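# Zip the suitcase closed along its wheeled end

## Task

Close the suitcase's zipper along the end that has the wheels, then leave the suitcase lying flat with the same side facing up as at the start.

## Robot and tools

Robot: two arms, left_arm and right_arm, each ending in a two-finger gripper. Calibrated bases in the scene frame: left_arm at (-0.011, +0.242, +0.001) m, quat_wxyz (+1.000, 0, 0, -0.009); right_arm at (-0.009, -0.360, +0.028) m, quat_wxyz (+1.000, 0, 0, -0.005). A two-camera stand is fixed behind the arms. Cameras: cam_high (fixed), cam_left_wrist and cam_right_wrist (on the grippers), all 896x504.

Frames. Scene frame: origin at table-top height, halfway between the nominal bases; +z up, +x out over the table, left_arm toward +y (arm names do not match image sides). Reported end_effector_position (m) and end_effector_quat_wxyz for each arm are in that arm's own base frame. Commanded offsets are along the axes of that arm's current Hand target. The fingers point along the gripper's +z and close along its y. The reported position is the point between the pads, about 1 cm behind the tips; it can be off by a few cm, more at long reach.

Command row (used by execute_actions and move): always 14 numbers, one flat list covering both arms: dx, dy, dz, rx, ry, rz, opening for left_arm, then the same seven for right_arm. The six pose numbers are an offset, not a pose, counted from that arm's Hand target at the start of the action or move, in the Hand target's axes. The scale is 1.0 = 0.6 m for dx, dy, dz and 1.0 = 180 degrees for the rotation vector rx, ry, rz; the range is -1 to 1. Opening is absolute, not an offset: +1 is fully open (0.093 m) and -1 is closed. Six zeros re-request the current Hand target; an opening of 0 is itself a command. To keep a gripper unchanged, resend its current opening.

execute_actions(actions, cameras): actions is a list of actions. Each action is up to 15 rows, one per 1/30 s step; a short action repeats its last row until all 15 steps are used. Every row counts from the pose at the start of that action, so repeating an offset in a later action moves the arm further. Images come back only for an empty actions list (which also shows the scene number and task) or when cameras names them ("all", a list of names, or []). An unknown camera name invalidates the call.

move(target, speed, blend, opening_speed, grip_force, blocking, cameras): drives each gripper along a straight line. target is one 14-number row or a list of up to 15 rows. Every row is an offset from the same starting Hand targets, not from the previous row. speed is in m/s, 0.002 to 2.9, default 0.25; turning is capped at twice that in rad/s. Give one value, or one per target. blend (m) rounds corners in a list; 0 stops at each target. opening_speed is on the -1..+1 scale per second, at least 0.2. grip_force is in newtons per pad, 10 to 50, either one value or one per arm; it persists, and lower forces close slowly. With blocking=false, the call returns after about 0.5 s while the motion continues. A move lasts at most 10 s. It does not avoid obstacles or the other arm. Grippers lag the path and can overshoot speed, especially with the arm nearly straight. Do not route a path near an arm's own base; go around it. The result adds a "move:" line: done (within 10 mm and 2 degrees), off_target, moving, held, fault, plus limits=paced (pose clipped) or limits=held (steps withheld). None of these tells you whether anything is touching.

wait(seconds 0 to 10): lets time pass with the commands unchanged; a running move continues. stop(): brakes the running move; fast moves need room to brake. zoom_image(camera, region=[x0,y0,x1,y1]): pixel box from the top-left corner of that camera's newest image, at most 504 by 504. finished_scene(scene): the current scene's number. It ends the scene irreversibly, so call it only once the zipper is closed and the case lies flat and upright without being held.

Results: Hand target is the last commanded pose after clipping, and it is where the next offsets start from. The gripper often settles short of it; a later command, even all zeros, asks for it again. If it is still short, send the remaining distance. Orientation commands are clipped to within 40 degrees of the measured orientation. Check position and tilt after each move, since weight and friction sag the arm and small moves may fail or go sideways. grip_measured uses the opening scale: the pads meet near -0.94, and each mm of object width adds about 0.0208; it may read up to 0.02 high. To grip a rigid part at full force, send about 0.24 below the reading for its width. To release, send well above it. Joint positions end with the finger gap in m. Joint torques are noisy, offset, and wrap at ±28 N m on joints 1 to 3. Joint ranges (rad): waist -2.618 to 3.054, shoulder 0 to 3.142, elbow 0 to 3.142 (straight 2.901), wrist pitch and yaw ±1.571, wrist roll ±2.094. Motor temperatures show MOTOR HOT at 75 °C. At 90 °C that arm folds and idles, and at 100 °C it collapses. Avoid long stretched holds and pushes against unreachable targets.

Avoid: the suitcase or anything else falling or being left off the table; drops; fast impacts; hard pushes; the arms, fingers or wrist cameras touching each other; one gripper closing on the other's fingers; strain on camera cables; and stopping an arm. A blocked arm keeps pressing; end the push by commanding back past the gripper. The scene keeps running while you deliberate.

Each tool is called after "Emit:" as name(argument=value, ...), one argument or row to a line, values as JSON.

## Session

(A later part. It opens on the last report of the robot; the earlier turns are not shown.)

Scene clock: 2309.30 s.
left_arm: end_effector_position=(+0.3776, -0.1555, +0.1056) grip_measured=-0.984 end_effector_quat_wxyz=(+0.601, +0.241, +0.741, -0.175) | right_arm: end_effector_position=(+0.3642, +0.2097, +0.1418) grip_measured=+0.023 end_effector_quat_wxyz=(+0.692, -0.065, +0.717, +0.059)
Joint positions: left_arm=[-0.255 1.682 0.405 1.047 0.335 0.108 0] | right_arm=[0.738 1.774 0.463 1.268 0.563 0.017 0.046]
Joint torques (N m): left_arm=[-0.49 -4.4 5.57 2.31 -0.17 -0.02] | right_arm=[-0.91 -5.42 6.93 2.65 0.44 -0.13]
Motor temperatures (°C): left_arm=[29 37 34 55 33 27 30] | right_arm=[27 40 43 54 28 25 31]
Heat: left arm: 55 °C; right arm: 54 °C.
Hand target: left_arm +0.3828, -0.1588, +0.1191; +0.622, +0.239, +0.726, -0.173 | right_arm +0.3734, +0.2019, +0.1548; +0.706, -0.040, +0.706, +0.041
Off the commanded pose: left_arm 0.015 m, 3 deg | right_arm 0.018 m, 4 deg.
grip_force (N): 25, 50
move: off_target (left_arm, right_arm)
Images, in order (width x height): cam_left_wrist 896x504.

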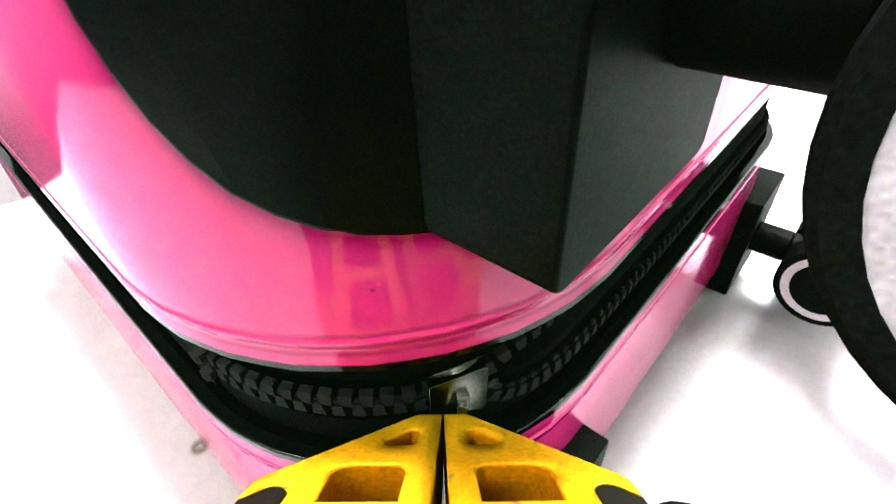

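Emit:
move(
  target=[
    [0.0, 0.0, 0.0, 0.0, 0.0, 0.0, -0.4, 0.0, 0.0, 0.0, 0.0, 0.0, 0.0, 0.0],
    [0.0, -0.002, 0.02, 0.0, 0.0, 0.0, -0.4, 0.0, 0.0, 0.0, 0.0, 0.0, 0.0, 0.0],
  ],
  speed=0.04,
  grip_force=[50, 50],
  cameras=["cam_left_wrist"],
)

Scene clock: 2317.47 s.
left_arm: end_effector_position=(+0.3821, -0.1594, +0.1031) grip_measured=-0.402 end_effector_quat_wxyz=(+0.602, +0.239, +0.741, -0.175) | right_arm: end_effector_position=(+0.3653, +0.2067, +0.1418) grip_measured=+0.023 end_effector_quat_wxyz=(+0.692, -0.060, +0.717, +0.054)
Joint positions: left_arm=[-0.267 1.714 0.422 1.065 0.319 0.102 0.026] | right_arm=[0.734 1.774 0.463 1.268 0.571 0.017 0.046]
Joint torques (N m): left_arm=[-0.87 -3.59 7.61 2.18 -0.16 0] | right_arm=[-0.49 -5.5 6.74 2.58 0.33 -0.11]
Motor temperatures (°C): left_arm=[29 37 34 56 33 27 30] | right_arm=[27 40 43 54 28 25 31]
Heat: left arm: 56 °C; right arm: 54 °C.
Hand target: left_arm +0.3919, -0.1663, +0.1171; +0.622, +0.239, +0.726, -0.173 | right_arm +0.3734, +0.2019, +0.1548; +0.706, -0.040, +0.706, +0.041
Off the commanded pose: left_arm 0.018 m, 3 deg | right_arm 0.016 m, 3 deg.
move: off_target (left_arm, right_arm)
Images, in order (width x height): cam_left_wrist 896x504.

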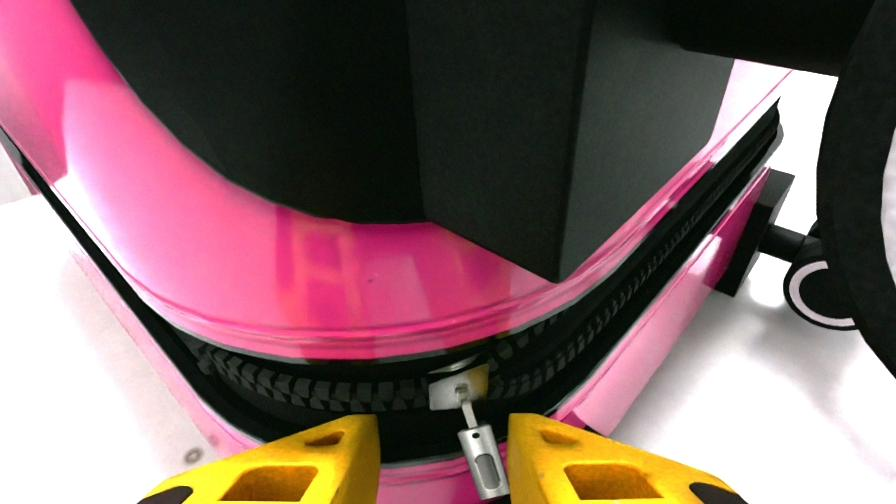

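Emit:
move(
  target=[0.0, 0.0, 0.0, 0.0, 0.0, 0.0, -1.0, 0.0, 0.0, 0.0, 0.0, 0.0, 0.0, 0.0],
  speed=0.04,
  grip_force=[35, 50],
  cameras=["cam_left_wrist"],
)

Scene clock: 2322.73 s.
left_arm: end_effector_position=(+0.3817, -0.1607, +0.1034) grip_measured=-0.984 end_effector_quat_wxyz=(+0.602, +0.237, +0.742, -0.177) | right_arm: end_effector_position=(+0.3657, +0.2059, +0.1418) grip_measured=+0.023 end_effector_quat_wxyz=(+0.692, -0.059, +0.717, +0.053)
Joint positions: left_arm=[-0.272 1.714 0.422 1.067 0.316 0.095 0] | right_arm=[0.732 1.774 0.463 1.268 0.573 0.017 0.046]
Joint torques (N m): left_arm=[-0.51 -3.69 7.54 2.18 -0.14 0.09] | right_arm=[-0.5 -5.59 6.86 2.61 0.31 -0.08]
Motor temperatures (°C): left_arm=[29 37 34 56 33 27 30] | right_arm=[27 40 43 54 28 25 31]
Heat: left arm: 56 °C; right arm: 54 °C.
Hand target: left_arm +0.3919, -0.1663, +0.1171; +0.622, +0.239, +0.726, -0.173 | right_arm +0.3734, +0.2019, +0.1548; +0.706, -0.040, +0.706, +0.041
Off the commanded pose: left_arm 0.018 m, 3 deg | right_arm 0.016 m, 3 deg.
grip_force (N): 35, 50
move: off_target (left_arm, right_arm)
Images, in order (width x height): cam_left_wrist 896x504.

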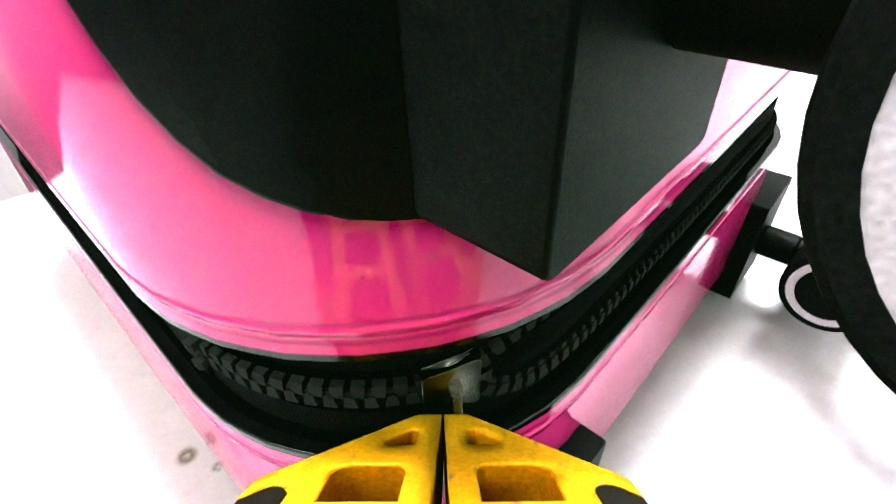

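Emit:
move(
  target=[
    [0.0, 0.0, 0.0, 0.0, 0.0, 0.0, -0.4, 0.0, 0.0, 0.0, 0.0, 0.0, 0.0, 0.0],
    [0.006, 0.003, 0.025, 0.0, 0.0, 0.0, -0.4, 0.0, 0.0, 0.0, 0.0, 0.0, 0.0, 0.0],
  ],
  speed=0.04,
  grip_force=[50, 50],
  cameras=["cam_left_wrist"],
)

Scene clock: 2333.70 s.
left_arm: end_effector_position=(+0.3955, -0.1676, +0.1032) grip_measured=-0.402 end_effector_quat_wxyz=(+0.608, +0.238, +0.735, -0.181) | right_arm: end_effector_position=(+0.3692, +0.1994, +0.1421) grip_measured=+0.023 end_effector_quat_wxyz=(+0.694, -0.047, +0.718, +0.041)
Joint positions: left_arm=[-0.278 1.781 0.476 1.1 0.318 0.088 0.026] | right_arm=[0.723 1.777 0.47 1.265 0.597 0.017 0.046]
Joint torques (N m): left_arm=[-0.62 -3.79 7.3 2.02 -0.23 0.13] | right_arm=[-0.23 -5.93 6.52 2.59 0.09 -0.15]
Motor temperatures (°C): left_arm=[29 36 34 56 32 27 30] | right_arm=[27 40 43 54 28 25 31]
Heat: left arm: 56 °C; right arm: 54 °C.
Hand target: left_arm +0.4048, -0.1726, +0.1111; +0.622, +0.239, +0.726, -0.173 | right_arm +0.3734, +0.2019, +0.1548; +0.706, -0.040, +0.706, +0.041
Off the commanded pose: left_arm 0.013 m, 2 deg | right_arm 0.014 m, 2 deg.
move: off_target (left_arm, right_arm)
Images, in order (width x height): cam_left_wrist 896x504.

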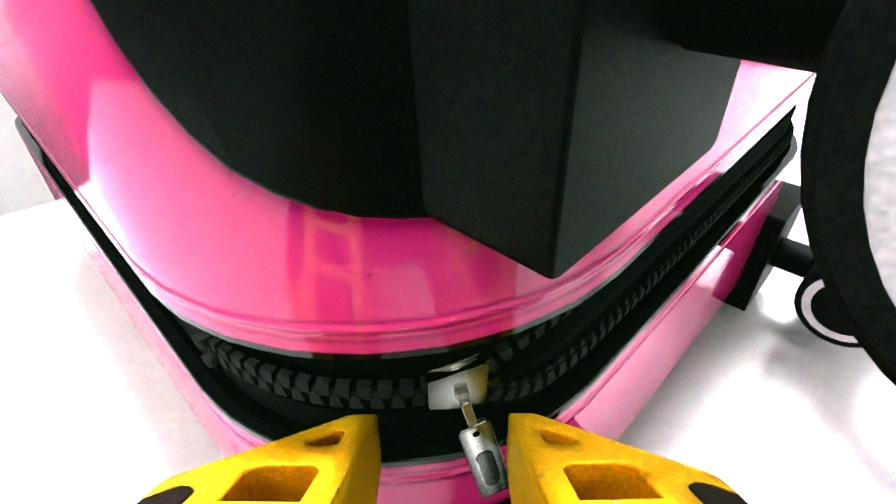

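Emit:
move(
  target=[
    [0.0, -0.004, -0.02, 0.0, 0.0, 0.0, -0.4, 0.0, 0.0, 0.0, 0.0, 0.0, 0.0, 0.0],
    [0.033, -0.004, -0.015, 0.0, 0.0, 0.0, -0.4, 0.0, 0.0, 0.0, 0.0, 0.0, 0.0, 0.0],
  ],
  speed=0.04,
  cameras=["cam_left_wrist"],
)

Scene clock: 2367.90 s.
left_arm: end_effector_position=(+0.3916, -0.1646, +0.0815) grip_measured=-0.402 end_effector_quat_wxyz=(+0.599, +0.234, +0.745, -0.177) | right_arm: end_effector_position=(+0.3692, +0.1994, +0.1421) grip_measured=+0.023 end_effector_quat_wxyz=(+0.694, -0.047, +0.718, +0.041)
Joint positions: left_arm=[-0.278 1.854 0.45 1.172 0.307 0.088 0.026] | right_arm=[0.723 1.777 0.47 1.265 0.597 0.017 0.046]
Joint torques (N m): left_arm=[-0.01 -4.78 3.67 2.48 -0.1 0.15] | right_arm=[-0.21 -5.72 6.68 2.65 0.03 -0.14]
Motor temperatures (°C): left_arm=[29 36 35 52 32 27 29] | right_arm=[27 43 42 55 27 25 31]
Heat: left arm: 52 °C; right arm: 55 °C.
Hand target: left_arm +0.3939, -0.1670, +0.0930; +0.622, +0.239, +0.726, -0.173 | right_arm +0.3734, +0.2019, +0.1548; +0.706, -0.040, +0.706, +0.041
Off the commanded pose: left_arm 0.012 m, 3 deg | right_arm 0.014 m, 2 deg.
move: off_target (left_arm, right_arm)
Images, in order (width x height): cam_left_wrist 896x504.

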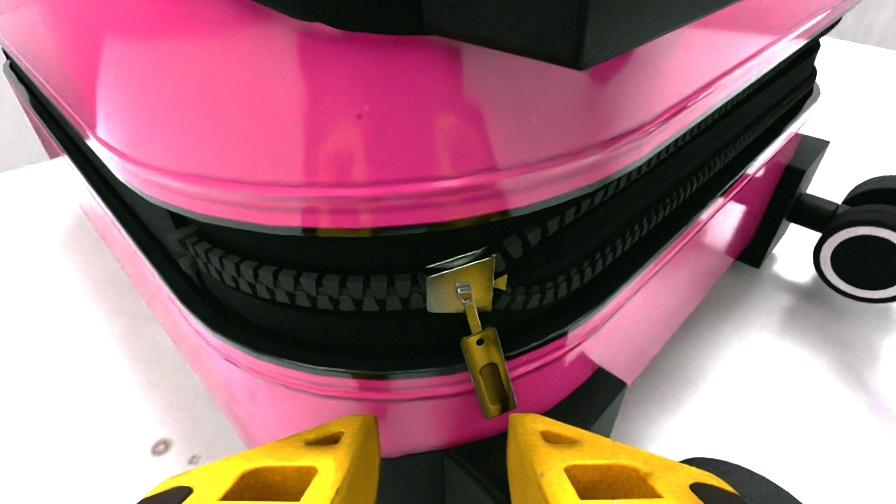

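Emit:
execute_actions(
  actions=[],
)

Scene clock: 2388.23 s.
left_arm: end_effector_position=(+0.3916, -0.1646, +0.0815) grip_measured=-0.402 end_effector_quat_wxyz=(+0.599, +0.234, +0.745, -0.177) | right_arm: end_effector_position=(+0.3692, +0.1994, +0.1421) grip_measured=+0.023 end_effector_quat_wxyz=(+0.694, -0.047, +0.718, +0.041)
Joint positions: left_arm=[-0.278 1.854 0.45 1.172 0.307 0.088 0.026] | right_arm=[0.723 1.777 0.47 1.265 0.597 0.017 0.046]
Joint velocities: within noise
Joint torques (N m): left_arm=[0.01 -4.77 3.67 2.52 -0.1 0.15] | right_arm=[0.03 -5.82 6.65 2.59 0.1 -0.11]
Motor temperatures (°C): left_arm=[29 36 34 54 31 27 29] | right_arm=[27 43 42 55 27 25 31]
Heat: left arm: 54 °C; right arm: 55 °C.
Hand target: left_arm +0.3939, -0.1670, +0.0930; +0.622, +0.239, +0.726, -0.173 | right_arm +0.3734, +0.2019, +0.1548; +0.706, -0.040, +0.706, +0.041
Tool commands: left_gripper/opening=-0.4 right_gripper/opening=+0.0
Off the commanded pose: left_arm 0.012 m, 3 deg | right_arm 0.014 m, 2 deg.

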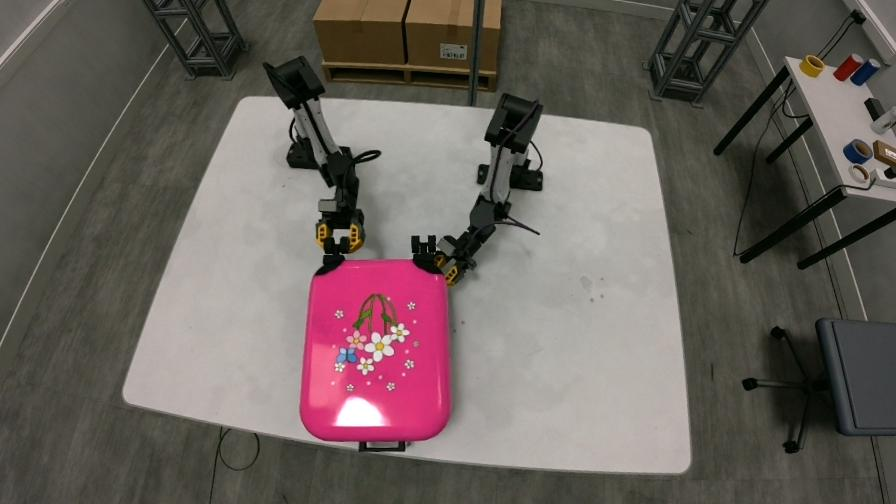

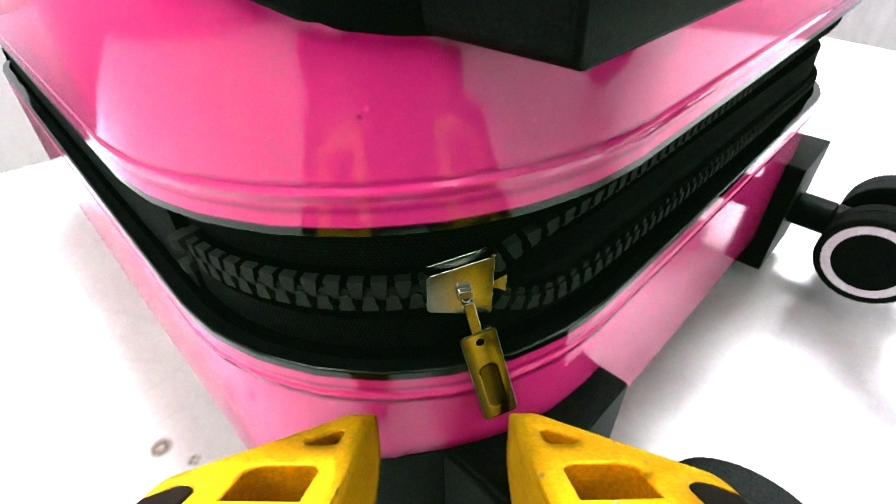

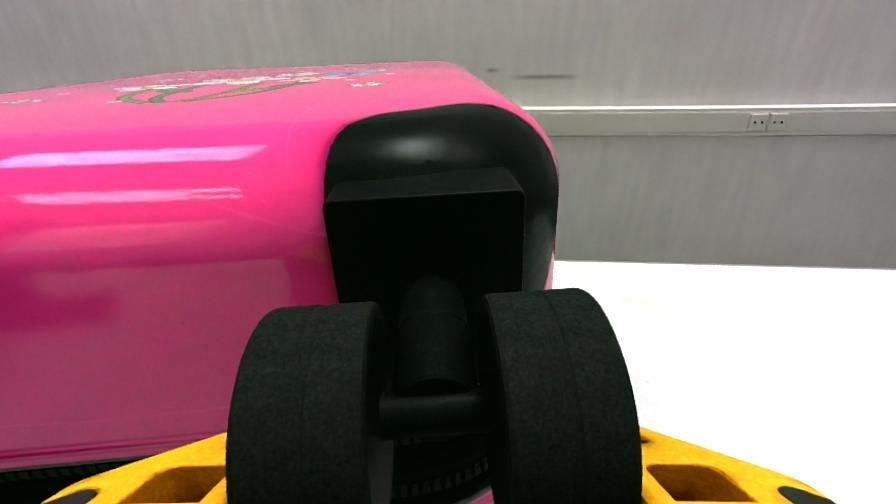

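Emit:
move(
  target=[0.0, -0.0165, 0.0, 0, 0, 0, -0.4, 0, 0, 0, 0, 0, 0, 0.0],
  speed=0.06,
  cameras=["cam_left_wrist"],
)

Scene clock: 2472.90 s.
left_arm: end_effector_position=(+0.3904, -0.1644, +0.0812) grip_measured=-0.402 end_effector_quat_wxyz=(+0.603, +0.225, +0.747, -0.167) | right_arm: end_effector_position=(+0.3692, +0.1994, +0.1421) grip_measured=+0.023 end_effector_quat_wxyz=(+0.694, -0.047, +0.718, +0.041)
Joint positions: left_arm=[-0.296 1.854 0.437 1.191 0.26 0.082 0.026] | right_arm=[0.723 1.777 0.47 1.265 0.597 0.017 0.046]
Joint torques (N m): left_arm=[-1.46 -4.93 3.67 2.47 0.01 0.14] | right_arm=[-0.2 -6.08 6.61 2.66 0.12 -0.12]
Motor temperatures (°C): left_arm=[29 36 32 55 30 27 29] | right_arm=[27 44 41 54 27 25 31]
Heat: left arm: 55 °C; right arm: 54 °C.
Hand target: left_arm +0.3883, -0.1752, +0.0925; +0.622, +0.239, +0.726, -0.173 | right_arm +0.3734, +0.2019, +0.1548; +0.706, -0.040, +0.706, +0.041
Off the commanded pose: left_arm 0.016 m, 4 deg | right_arm 0.014 m, 2 deg.
move: off_target (left_arm, right_arm)
Images, in order (width x height): cam_left_wrist 896x504.

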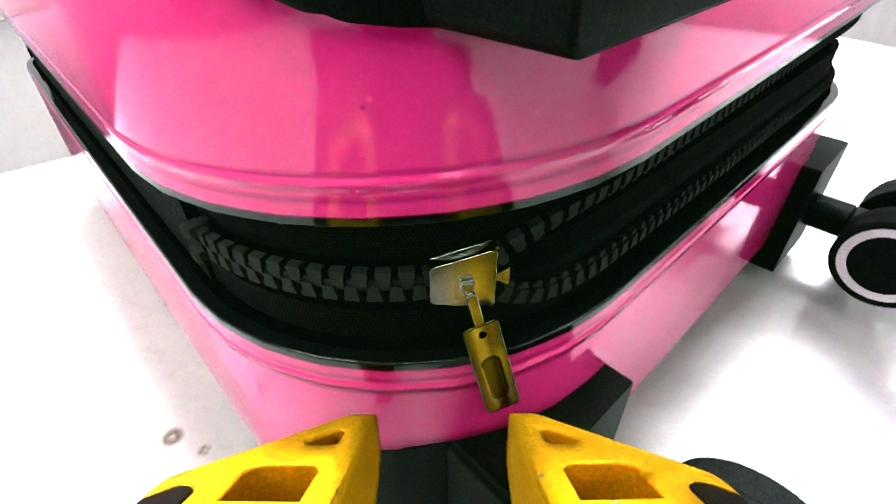

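Emit:
move(
  target=[0.0, -0.015, 0.0, 0, 0, 0, -0.4, 0, 0, 0, 0, 0, 0, 0.0],
  speed=0.1,
  cameras=["cam_left_wrist"],
)

Scene clock: 2477.27 s.
left_arm: end_effector_position=(+0.3894, -0.1643, +0.0812) grip_measured=-0.402 end_effector_quat_wxyz=(+0.607, +0.209, +0.750, -0.159) | right_arm: end_effector_position=(+0.3693, +0.1992, +0.1421) grip_measured=+0.023 end_effector_quat_wxyz=(+0.694, -0.047, +0.718, +0.041)
Joint positions: left_arm=[-0.318 1.854 0.427 1.208 0.206 0.061 0.026] | right_arm=[0.723 1.777 0.47 1.265 0.599 0.017 0.046]
Joint torques (N m): left_arm=[-2.33 -5.05 3.62 2.42 0.2 0.31] | right_arm=[-0.17 -5.6 6.39 2.69 0.09 -0.15]
Motor temperatures (°C): left_arm=[29 36 32 55 30 27 29] | right_arm=[27 44 41 54 27 25 31]
Heat: left arm: 55 °C; right arm: 54 °C.
Hand target: left_arm +0.3832, -0.1826, +0.0921; +0.622, +0.239, +0.726, -0.173 | right_arm +0.3734, +0.2019, +0.1548; +0.706, -0.040, +0.706, +0.041
Off the commanded pose: left_arm 0.022 m, 5 deg | right_arm 0.014 m, 2 deg.
move: off_target (left_arm, right_arm)
Images, in order (width x height): cam_left_wrist 896x504.

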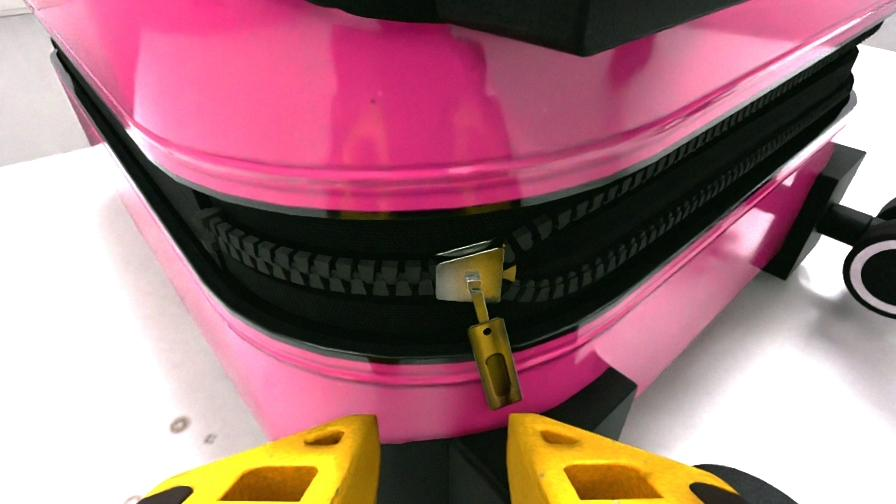

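Emit:
move(
  target=[-0.01, -0.012, 0.0, 0, 0, 0, -0.4, 0, 0, 0, 0, 0, 0, 0.0],
  speed=0.1,
  cameras=["cam_left_wrist"],
)

Scene clock: 2481.47 s.
left_arm: end_effector_position=(+0.3884, -0.1657, +0.0805) grip_measured=-0.402 end_effector_quat_wxyz=(+0.607, +0.198, +0.754, -0.156) | right_arm: end_effector_position=(+0.3697, +0.1976, +0.1416) grip_measured=+0.023 end_effector_quat_wxyz=(+0.693, -0.045, +0.718, +0.039)
Joint positions: left_arm=[-0.336 1.854 0.422 1.212 0.169 0.042 0.026] | right_arm=[0.72 1.777 0.468 1.265 0.6 0.017 0.046]
Joint torques (N m): left_arm=[-3.08 -7.42 3.89 2.12 0.29 0.44] | right_arm=[-0.02 -5.67 6.48 2.58 0.03 -0.11]
Motor temperatures (°C): left_arm=[29 36 32 55 30 27 29] | right_arm=[27 44 41 54 27 25 31]
Heat: left arm: 55 °C; right arm: 54 °C.
Hand target: left_arm +0.3799, -0.1894, +0.0977; +0.622, +0.239, +0.726, -0.173 | right_arm +0.3734, +0.2019, +0.1548; +0.706, -0.040, +0.706, +0.041
Off the commanded pose: left_arm 0.030 m, 6 deg | right_arm 0.014 m, 2 deg.
move: off_target (left_arm, right_arm)
Images, in order (width x height): cam_left_wrist 896x504.

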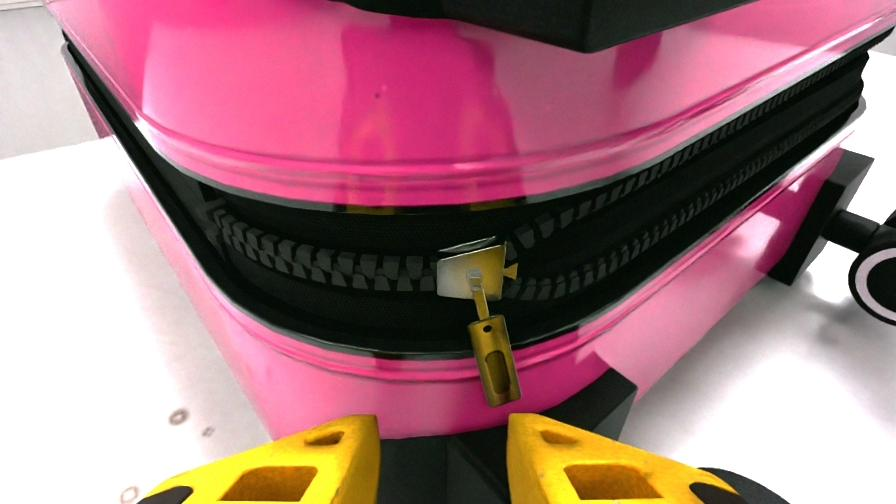

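Emit:
execute_actions(
  actions=[],
  cameras=["cam_high"],
)

Emit:
zoom_image(
  camera="cam_high",
  region=[390, 210, 510, 300],
)

Scene clock: 2493.77 s.
left_arm: end_effector_position=(+0.3884, -0.1657, +0.0805) grip_measured=-0.402 end_effector_quat_wxyz=(+0.607, +0.198, +0.754, -0.156) | right_arm: end_effector_position=(+0.3697, +0.1976, +0.1416) grip_measured=+0.023 end_effector_quat_wxyz=(+0.693, -0.045, +0.718, +0.039)
Joint positions: left_arm=[-0.336 1.854 0.422 1.212 0.169 0.042 0.026] | right_arm=[0.72 1.777 0.468 1.265 0.6 0.017 0.046]
Joint velocities: within noise
Joint torques (N m): left_arm=[-3.06 -7.43 3.92 2.12 0.28 0.44] | right_arm=[0.13 -5.86 6.69 2.61 0.02 -0.14]
Motor temperatures (°C): left_arm=[29 37 32 54 30 27 29] | right_arm=[27 44 41 54 27 25 31]
Heat: left arm: 54 °C; right arm: 54 °C.
Hand target: left_arm +0.3799, -0.1894, +0.0977; +0.622, +0.239, +0.726, -0.173 | right_arm +0.3734, +0.2019, +0.1548; +0.706, -0.040, +0.706, +0.041
Tool commands: left_gripper/opening=-0.4 right_gripper/opening=+0.0
Off the commanded pose: left_arm 0.030 m, 6 deg | right_arm 0.014 m, 2 deg.
Images, in order (width x height): cam_high 896x504.

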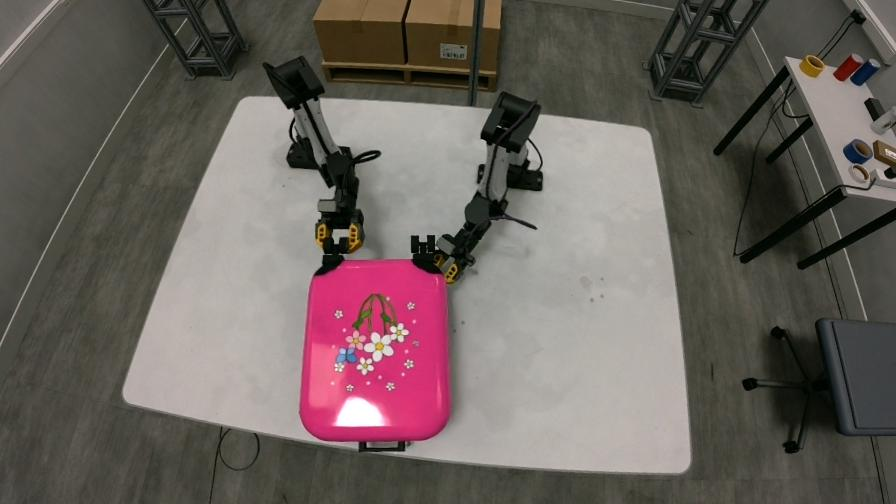

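Scaled by 4.200.

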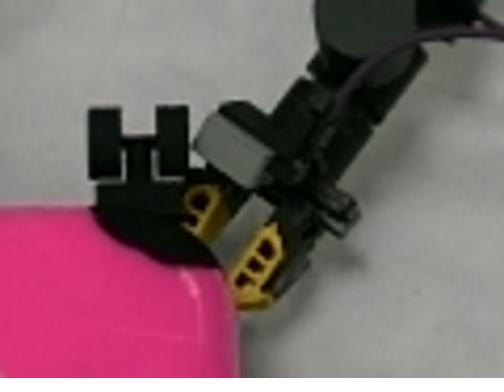

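Emit:
move(
  target=[0.0122, 0.0404, -0.0286, 0, -0.05, -0.1667, -0.4, 0, 0, 0, 0, 0, 0, 0.0],
  speed=0.1,
  cameras=["cam_left_wrist", "cam_high"],
)

Scene clock: 2517.07 s.
left_arm: end_effector_position=(+0.3746, -0.1591, +0.0651) grip_measured=-0.402 end_effector_quat_wxyz=(+0.554, +0.023, +0.767, -0.324) | right_arm: end_effector_position=(+0.3699, +0.1978, +0.1421) grip_measured=+0.023 end_effector_quat_wxyz=(+0.694, -0.045, +0.718, +0.039)
Joint positions: left_arm=[-0.295 1.976 0.356 1.436 0.261 -0.452 0.026] | right_arm=[0.72 1.777 0.47 1.265 0.6 0.017 0.046]
Joint torques (N m): left_arm=[0.72 -5.15 2.47 3.22 0.04 -0.01] | right_arm=[-0.14 -5.68 6.52 2.62 0.06 -0.11]
Heat: left arm: 54 °C; right arm: 54 °C.
Hand target: left_arm +0.3786, -0.1590, +0.0945; +0.610, +0.029, +0.712, -0.346 | right_arm +0.3734, +0.2019, +0.1548; +0.706, -0.040, +0.706, +0.041
Off the commanded pose: left_arm 0.030 m, 9 deg | right_arm 0.014 m, 2 deg.
joint sent to its limit (left arm) — joint 4 (wrist pitch), upper limit. The joint targets are off in position and orientation.
move: off_target (left_arm, right_arm)
Images, in order (width x height): cam_high 896x504, cam_left_wrist 896x504.

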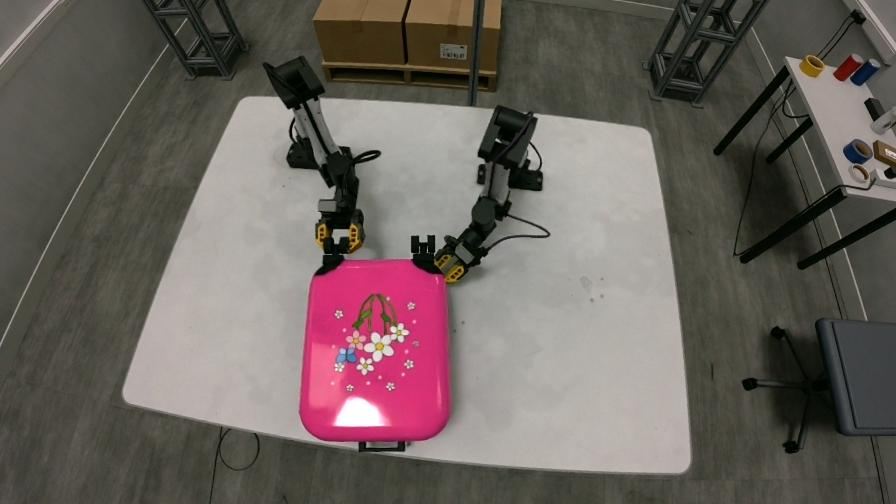

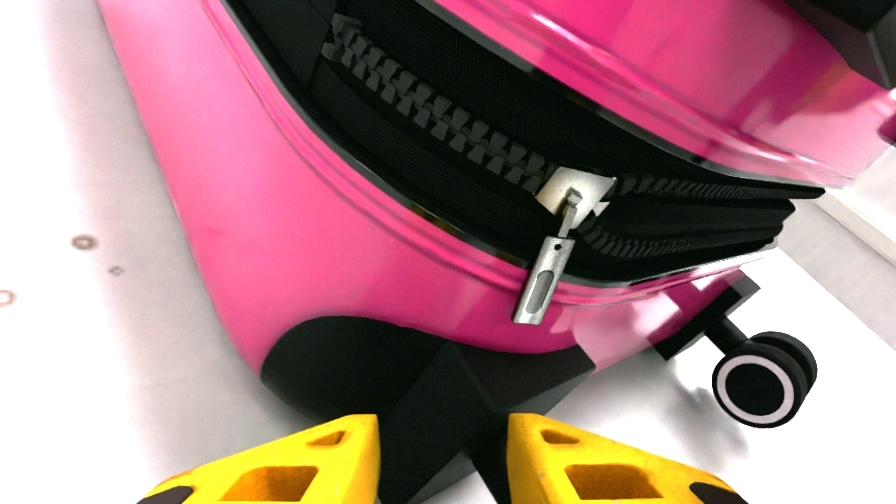

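Emit:
move(
  target=[
    [0.0188, -0.0025, 0.0176, 0, 0.035, 0, -0.4, 0, 0, 0, 0, 0, 0, 0.0],
    [-0.0132, -0.0205, 0.0178, 0, 0.035, 0, -0.4, 0, 0, 0, 0, 0, 0, 0.0],
  ],
  speed=0.1,
  cameras=["cam_left_wrist"],
)

Scene clock: 2550.90 s.
left_arm: end_effector_position=(+0.3789, -0.1660, +0.0880) grip_measured=-0.402 end_effector_quat_wxyz=(+0.553, +0.036, +0.760, -0.338) | right_arm: end_effector_position=(+0.3699, +0.1978, +0.1421) grip_measured=+0.023 end_effector_quat_wxyz=(+0.694, -0.045, +0.718, +0.039)
Joint positions: left_arm=[-0.293 1.869 0.387 1.315 0.298 -0.452 0.026] | right_arm=[0.72 1.777 0.47 1.265 0.6 0.017 0.046]
Joint torques (N m): left_arm=[-0.12 -7.76 5.48 1.8 0.03 0.15] | right_arm=[0.12 -5.83 6.41 2.59 0.07 -0.12]
Motor temperatures (°C): left_arm=[29 38 31 58 29 27 29] | right_arm=[27 44 41 54 27 25 31]
Heat: left arm: 58 °C; right arm: 54 °C.
Hand target: left_arm +0.3840, -0.1709, +0.1070; +0.570, +0.048, +0.745, -0.344 | right_arm +0.3734, +0.2019, +0.1548; +0.706, -0.040, +0.706, +0.041
Off the commanded pose: left_arm 0.020 m, 3 deg | right_arm 0.014 m, 2 deg.
move: off_target (left_arm, right_arm)
Images, in order (width x height): cam_left_wrist 896x504.

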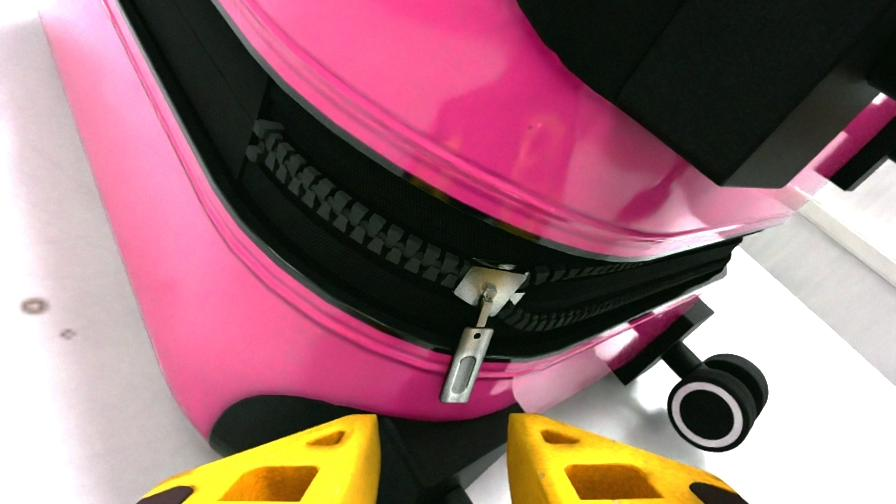

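Emit:
move(
  target=[
    [-0.0185, 0.002, 0.003, 0, 0, 0, -0.4, 0, 0, 0, 0, 0, 0, 0.0],
    [-0.0185, 0.002, 0.016, 0, 0, 0, -0.4, 0, 0, 0, 0, 0, 0, 0.0],
  ],
  speed=0.08,
  cameras=["cam_left_wrist"],
)

Scene clock: 2563.00 s.
left_arm: end_effector_position=(+0.3905, -0.1674, +0.1021) grip_measured=-0.402 end_effector_quat_wxyz=(+0.558, +0.038, +0.755, -0.341) | right_arm: end_effector_position=(+0.3699, +0.1978, +0.1421) grip_measured=+0.023 end_effector_quat_wxyz=(+0.694, -0.045, +0.718, +0.039)
Joint positions: left_arm=[-0.282 1.834 0.437 1.245 0.313 -0.452 0.026] | right_arm=[0.72 1.777 0.47 1.265 0.6 0.017 0.046]
Joint torques (N m): left_arm=[0.02 -6.26 6.27 1.79 -0.03 0.16] | right_arm=[0.01 -5.98 6.34 2.68 0.06 -0.11]
Motor temperatures (°C): left_arm=[29 40 32 56 29 27 29] | right_arm=[27 44 41 54 27 25 31]
Heat: left arm: 56 °C; right arm: 54 °C.
Hand target: left_arm +0.3962, -0.1719, +0.1151; +0.570, +0.048, +0.745, -0.344 | right_arm +0.3734, +0.2019, +0.1548; +0.706, -0.040, +0.706, +0.041
Off the commanded pose: left_arm 0.015 m, 2 deg | right_arm 0.014 m, 2 deg.
move: off_target (left_arm, right_arm)
Images, in order (width x height): cam_left_wrist 896x504.

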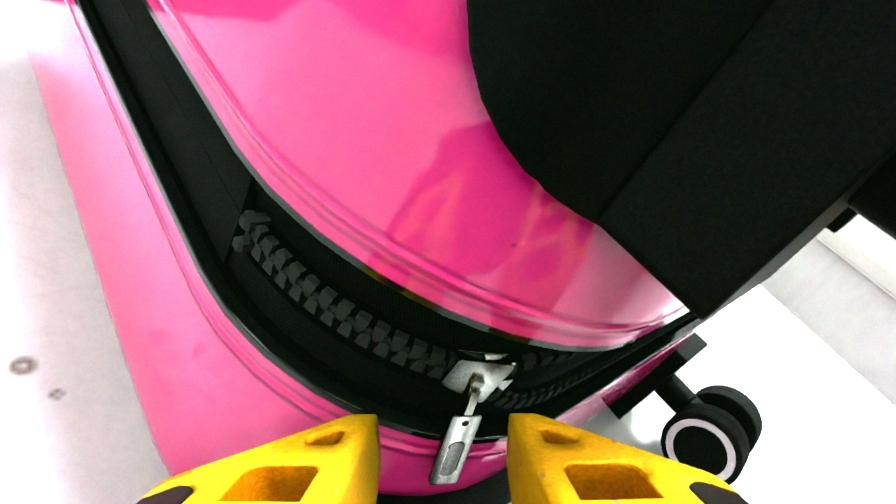

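Emit:
move(
  target=[0.018, -0.002, -0.003, 0, 0, 0, -0.4, 0, 0, 0, 0, 0, 0, 0.0],
  speed=0.08,
  cameras=["cam_left_wrist"],
)

Scene clock: 2571.83 s.
left_arm: end_effector_position=(+0.3866, -0.1755, +0.0954) grip_measured=-0.402 end_effector_quat_wxyz=(+0.548, +0.045, +0.760, -0.346) | right_arm: end_effector_position=(+0.3699, +0.1978, +0.1421) grip_measured=+0.023 end_effector_quat_wxyz=(+0.694, -0.045, +0.718, +0.039)
Joint positions: left_arm=[-0.302 1.851 0.437 1.245 0.316 -0.452 0.026] | right_arm=[0.72 1.777 0.47 1.265 0.6 0.017 0.046]
Joint torques (N m): left_arm=[-0.42 -4.78 4.04 2.42 -0.17 0.14] | right_arm=[0.03 -5.96 6.63 2.57 -0.02 -0.12]
Motor temperatures (°C): left_arm=[29 39 32 56 29 27 29] | right_arm=[27 44 41 54 27 25 31]
Heat: left arm: 56 °C; right arm: 54 °C.
Hand target: left_arm +0.3905, -0.1753, +0.1063; +0.570, +0.048, +0.745, -0.344 | right_arm +0.3734, +0.2019, +0.1548; +0.706, -0.040, +0.706, +0.041
Off the commanded pose: left_arm 0.012 m, 3 deg | right_arm 0.014 m, 2 deg.
move: off_target (left_arm, right_arm)
Images, in order (width x height): cam_left_wrist 896x504.

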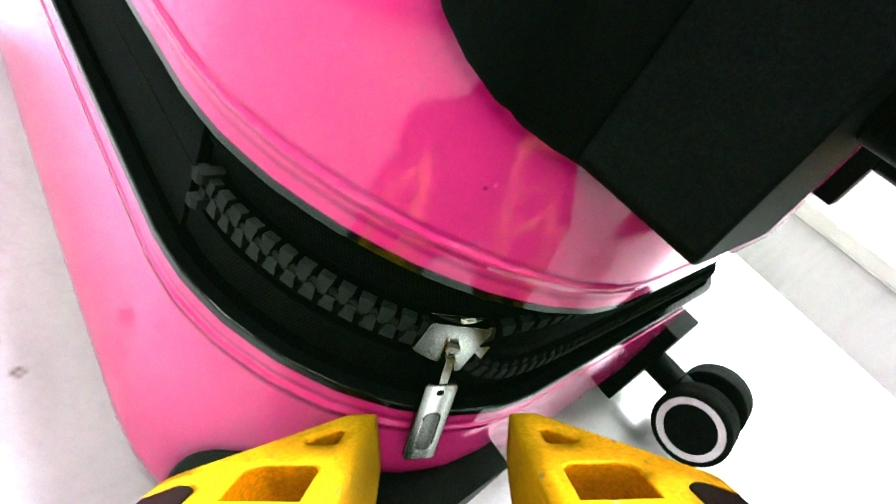

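Emit:
move(
  target=[0.0, 0.0, 0.022, 0, 0, 0, -0.4, 0, 0, 0, 0, 0, 0, 0.0],
  speed=0.06,
  cameras=["cam_left_wrist"],
)

Scene clock: 2580.13 s.
left_arm: end_effector_position=(+0.3899, -0.1762, +0.0881) grip_measured=-0.402 end_effector_quat_wxyz=(+0.543, +0.042, +0.765, -0.343) | right_arm: end_effector_position=(+0.3699, +0.1978, +0.1421) grip_measured=+0.023 end_effector_quat_wxyz=(+0.694, -0.045, +0.718, +0.039)
Joint positions: left_arm=[-0.304 1.88 0.451 1.245 0.31 -0.452 0.026] | right_arm=[0.72 1.777 0.47 1.265 0.6 0.017 0.046]
Joint torques (N m): left_arm=[-0.76 -4.49 7.19 2.3 -0.25 0.12] | right_arm=[0.01 -5.63 6.41 2.61 0.02 -0.15]
Motor temperatures (°C): left_arm=[29 39 32 57 29 27 29] | right_arm=[27 44 41 54 27 25 31]
Heat: left arm: 57 °C; right arm: 54 °C.
Hand target: left_arm +0.4012, -0.1827, +0.1048; +0.570, +0.048, +0.745, -0.344 | right_arm +0.3734, +0.2019, +0.1548; +0.706, -0.040, +0.706, +0.041
Off the commanded pose: left_arm 0.021 m, 4 deg | right_arm 0.014 m, 2 deg.
move: off_target (left_arm, right_arm)
Images, in order (width x height): cam_left_wrist 896x504.

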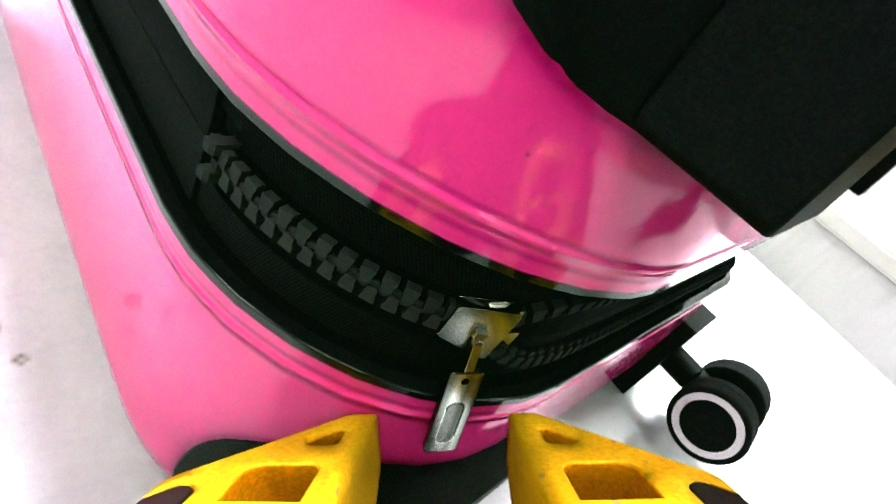

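Emit:
move(
  target=[-0.012, 0.0, 0.012, 0, 0, 0, -0.4, 0, 0, 0, 0, 0, 0, 0.0],
  speed=0.06,
  cameras=["cam_left_wrist"],
)

Scene clock: 2583.27 s.
left_arm: end_effector_position=(+0.3939, -0.1788, +0.0887) grip_measured=-0.402 end_effector_quat_wxyz=(+0.540, +0.043, +0.767, -0.344) | right_arm: end_effector_position=(+0.3701, +0.1960, +0.1422) grip_measured=+0.023 end_effector_quat_wxyz=(+0.694, -0.041, +0.718, +0.035)
Joint positions: left_arm=[-0.307 1.88 0.473 1.217 0.31 -0.452 0.026] | right_arm=[0.72 1.777 0.47 1.265 0.611 0.017 0.046]
Joint torques (N m): left_arm=[-0.47 -5.39 8.53 2.11 -0.2 0.12] | right_arm=[0.2 -5.59 6.45 2.59 -0.03 -0.11]
Motor temperatures (°C): left_arm=[29 39 32 57 29 27 29] | right_arm=[27 44 41 54 27 25 31]
Heat: left arm: 57 °C; right arm: 54 °C.
Hand target: left_arm +0.4096, -0.1845, +0.1104; +0.570, +0.048, +0.745, -0.344 | right_arm +0.3734, +0.2019, +0.1548; +0.706, -0.040, +0.706, +0.041
Off the commanded pose: left_arm 0.027 m, 4 deg | right_arm 0.014 m, 2 deg.
move: off_target (left_arm, right_arm)
Images, in order (width x height): cam_left_wrist 896x504.

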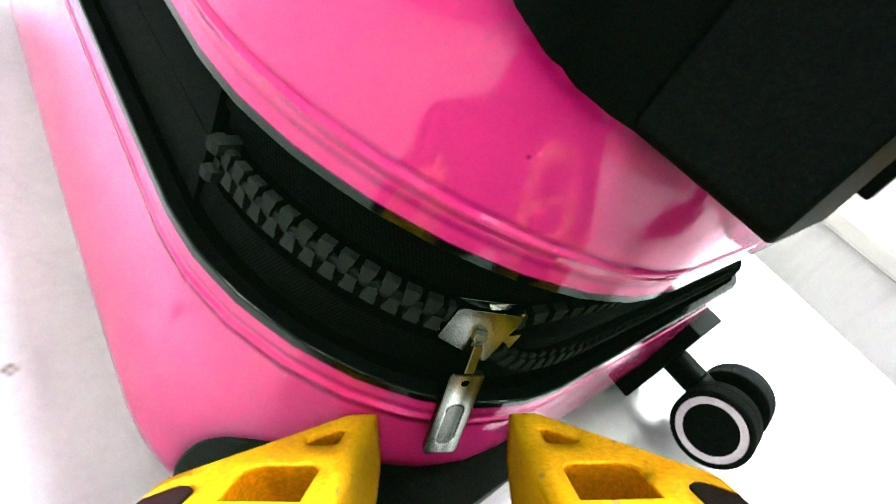

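Emit:
move(
  target=[
    [-0.012, 0.0, -0.02, 0, 0, 0, -0.4, 0, 0, 0, 0, 0, 0, 0.0],
    [-0.014, 0.0, -0.002, 0, 0, 0, -0.4, 0, 0, 0, 0, 0, 0, 0.0],
  ],
  speed=0.06,
  cameras=["cam_left_wrist"],
)

Scene clock: 2590.77 s.
left_arm: end_effector_position=(+0.3958, -0.1792, +0.0910) grip_measured=-0.402 end_effector_quat_wxyz=(+0.538, +0.043, +0.768, -0.344) | right_arm: end_effector_position=(+0.3702, +0.1952, +0.1422) grip_measured=+0.023 end_effector_quat_wxyz=(+0.694, -0.040, +0.718, +0.034)
Joint positions: left_arm=[-0.305 1.867 0.483 1.189 0.313 -0.452 0.026] | right_arm=[0.72 1.777 0.47 1.265 0.616 0.017 0.046]
Joint torques (N m): left_arm=[0.05 -7.19 8.46 1.95 -0.11 0.13] | right_arm=[-0.12 -5.7 6.54 2.64 -0.12 -0.15]
Motor temperatures (°C): left_arm=[29 39 33 56 29 27 29] | right_arm=[27 44 41 54 27 25 31]
Heat: left arm: 56 °C; right arm: 54 °C.
Hand target: left_arm +0.4115, -0.1811, +0.1179; +0.570, +0.048, +0.745, -0.344 | right_arm +0.3734, +0.2019, +0.1548; +0.706, -0.040, +0.706, +0.041
Off the commanded pose: left_arm 0.031 m, 5 deg | right_arm 0.015 m, 2 deg.
move: off_target (left_arm, right_arm)
Images, in order (width x height): cam_left_wrist 896x504.

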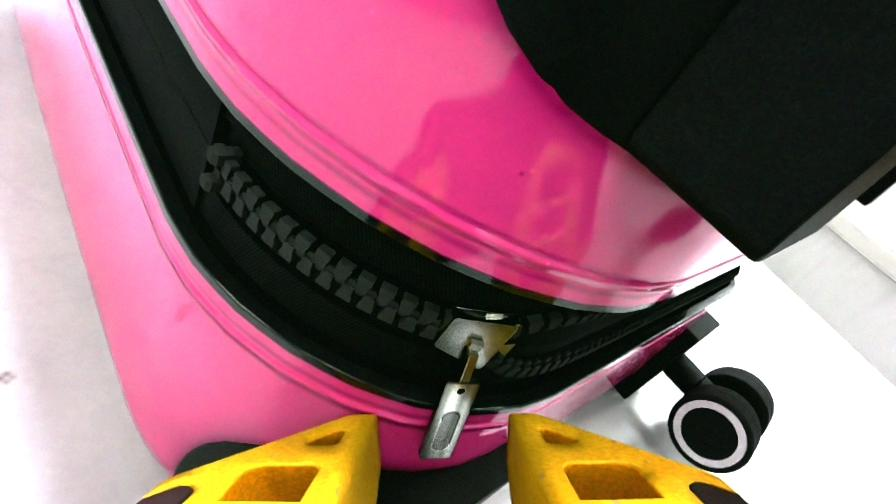

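Emit:
move(
  target=[
    [-0.01, 0.0, -0.018, 0, 0, 0, -0.4, 0, 0, 0, 0, 0, 0, 0.0],
    [-0.013, 0.0, -0.01, 0, 0, 0, -0.4, 0, 0, 0, 0, 0, 0, 0.0],
  ],
  speed=0.08,
  cameras=["cam_left_wrist"],
)

Scene clock: 2595.97 s.
left_arm: end_effector_position=(+0.4007, -0.1722, +0.1023) grip_measured=-0.402 end_effector_quat_wxyz=(+0.549, +0.038, +0.762, -0.341) | right_arm: end_effector_position=(+0.3702, +0.1952, +0.1422) grip_measured=+0.023 end_effector_quat_wxyz=(+0.694, -0.040, +0.718, +0.034)
Joint positions: left_arm=[-0.286 1.835 0.491 1.169 0.316 -0.452 0.026] | right_arm=[0.72 1.777 0.47 1.265 0.616 0.017 0.046]
Joint torques (N m): left_arm=[0.46 -7.92 7.32 1.77 0.03 0.17] | right_arm=[-0.16 -5.78 6.35 2.65 -0.08 -0.09]
Motor temperatures (°C): left_arm=[29 39 33 55 29 27 29] | right_arm=[27 44 41 54 27 25 31]
Heat: left arm: 55 °C; right arm: 54 °C.
Hand target: left_arm +0.4093, -0.1752, +0.1255; +0.570, +0.048, +0.745, -0.344 | right_arm +0.3734, +0.2019, +0.1548; +0.706, -0.040, +0.706, +0.041
Off the commanded pose: left_arm 0.025 m, 3 deg | right_arm 0.015 m, 2 deg.
move: off_target (left_arm, right_arm)
Images, in order (width x height): cam_left_wrist 896x504.

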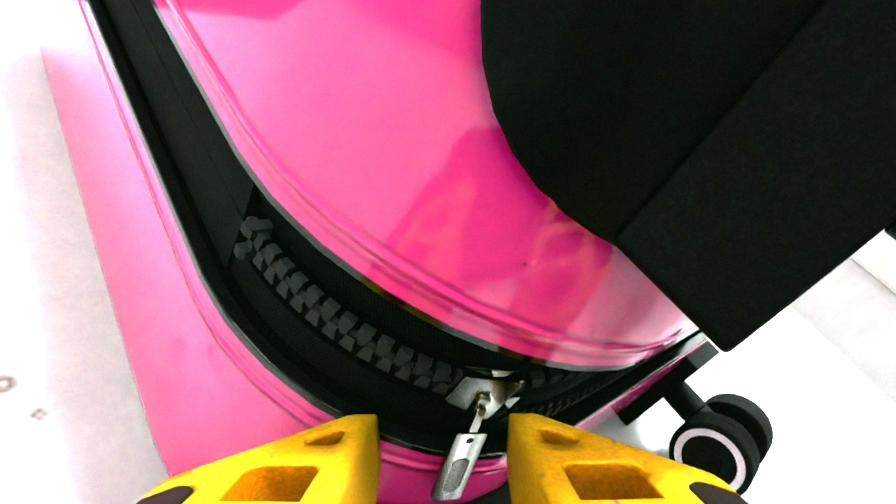

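Emit:
move(
  target=[0.0287, 0.0149, -0.003, 0, 0, 0, -0.4, 0, 0, 0, 0, 0, 0, 0.0],
  speed=0.05,
  cameras=["cam_left_wrist"],
)

Scene clock: 2603.97 s.
left_arm: end_effector_position=(+0.4022, -0.1731, +0.1019) grip_measured=-0.402 end_effector_quat_wxyz=(+0.558, +0.043, +0.753, -0.346) | right_arm: end_effector_position=(+0.3703, +0.1945, +0.1422) grip_measured=+0.023 end_effector_quat_wxyz=(+0.694, -0.038, +0.718, +0.032)
Joint positions: left_arm=[-0.282 1.875 0.491 1.238 0.327 -0.452 0.026] | right_arm=[0.72 1.777 0.47 1.265 0.62 0.017 0.046]
Joint torques (N m): left_arm=[0.58 -4.38 4.72 2.2 -0.03 0.18] | right_arm=[-0.02 -5.87 6.45 2.69 -0.08 -0.2]
Heat: left arm: 54 °C; right arm: 54 °C.
Hand target: left_arm +0.4060, -0.1730, +0.1064; +0.570, +0.048, +0.745, -0.344 | right_arm +0.3734, +0.2019, +0.1548; +0.706, -0.040, +0.706, +0.041
Off the commanded pose: left_arm 0.006 m, 2 deg | right_arm 0.015 m, 2 deg.
move: off_target (right_arm)
Images, in order (width x height): cam_left_wrist 896x504.

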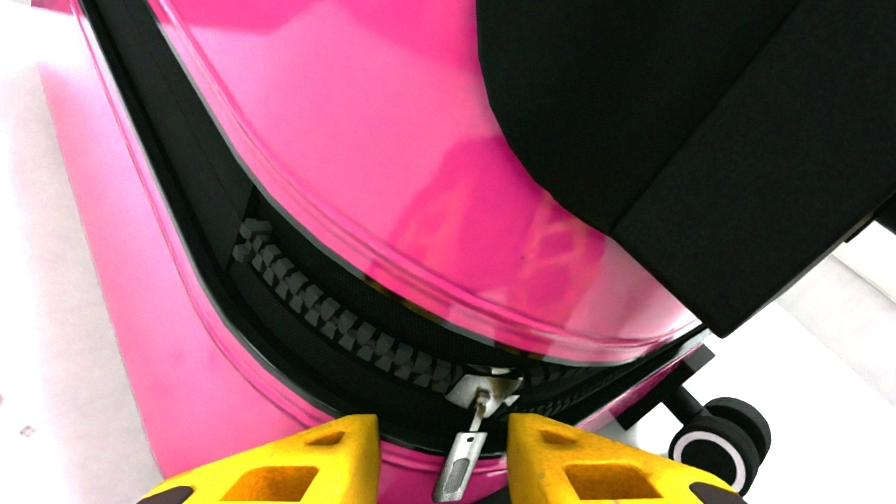

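Emit:
move(
  target=[0.0115, 0.006, -0.003, 0, 0, 0, -0.4, 0, 0, 0, 0, 0, 0, 0.0],
  speed=0.05,
  cameras=["cam_left_wrist"],
)

Scene clock: 2607.27 s.
left_arm: end_effector_position=(+0.4020, -0.1731, +0.1011) grip_measured=-0.402 end_effector_quat_wxyz=(+0.566, +0.046, +0.745, -0.350) | right_arm: end_effector_position=(+0.3703, +0.1942, +0.1422) grip_measured=+0.023 end_effector_quat_wxyz=(+0.694, -0.038, +0.718, +0.031)
Joint positions: left_arm=[-0.281 1.907 0.485 1.301 0.332 -0.452 0.026] | right_arm=[0.72 1.777 0.47 1.265 0.622 0.017 0.046]
Joint torques (N m): left_arm=[0.72 -4.37 3.81 2.02 -0.05 0.17] | right_arm=[-0.2 -5.86 6.5 2.63 -0.09 -0.13]
Heat: left arm: 54 °C; right arm: 54 °C.
Hand target: left_arm +0.4038, -0.1714, +0.0989; +0.570, +0.048, +0.745, -0.344 | right_arm +0.3734, +0.2019, +0.1548; +0.706, -0.040, +0.706, +0.041
Off the commanded pose: left_arm 0.003 m, 1 deg | right_arm 0.015 m, 2 deg.
move: off_target (right_arm)
Images, in order (width x height): cam_left_wrist 896x504.

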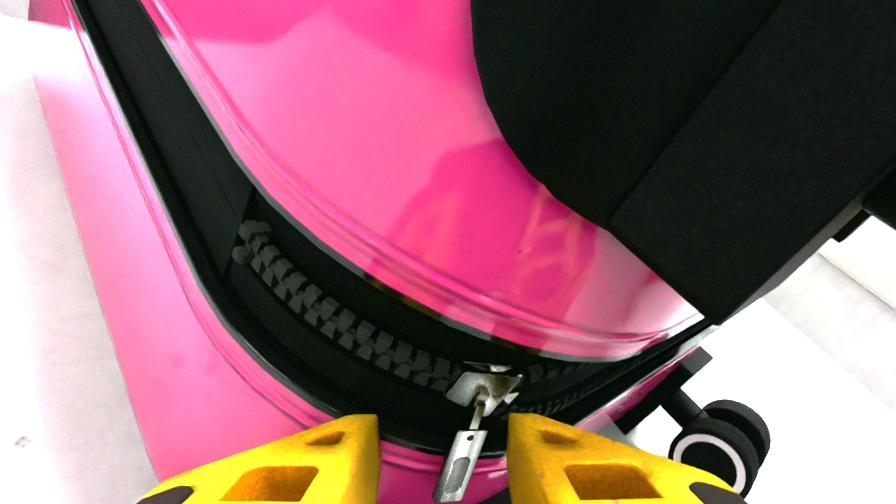

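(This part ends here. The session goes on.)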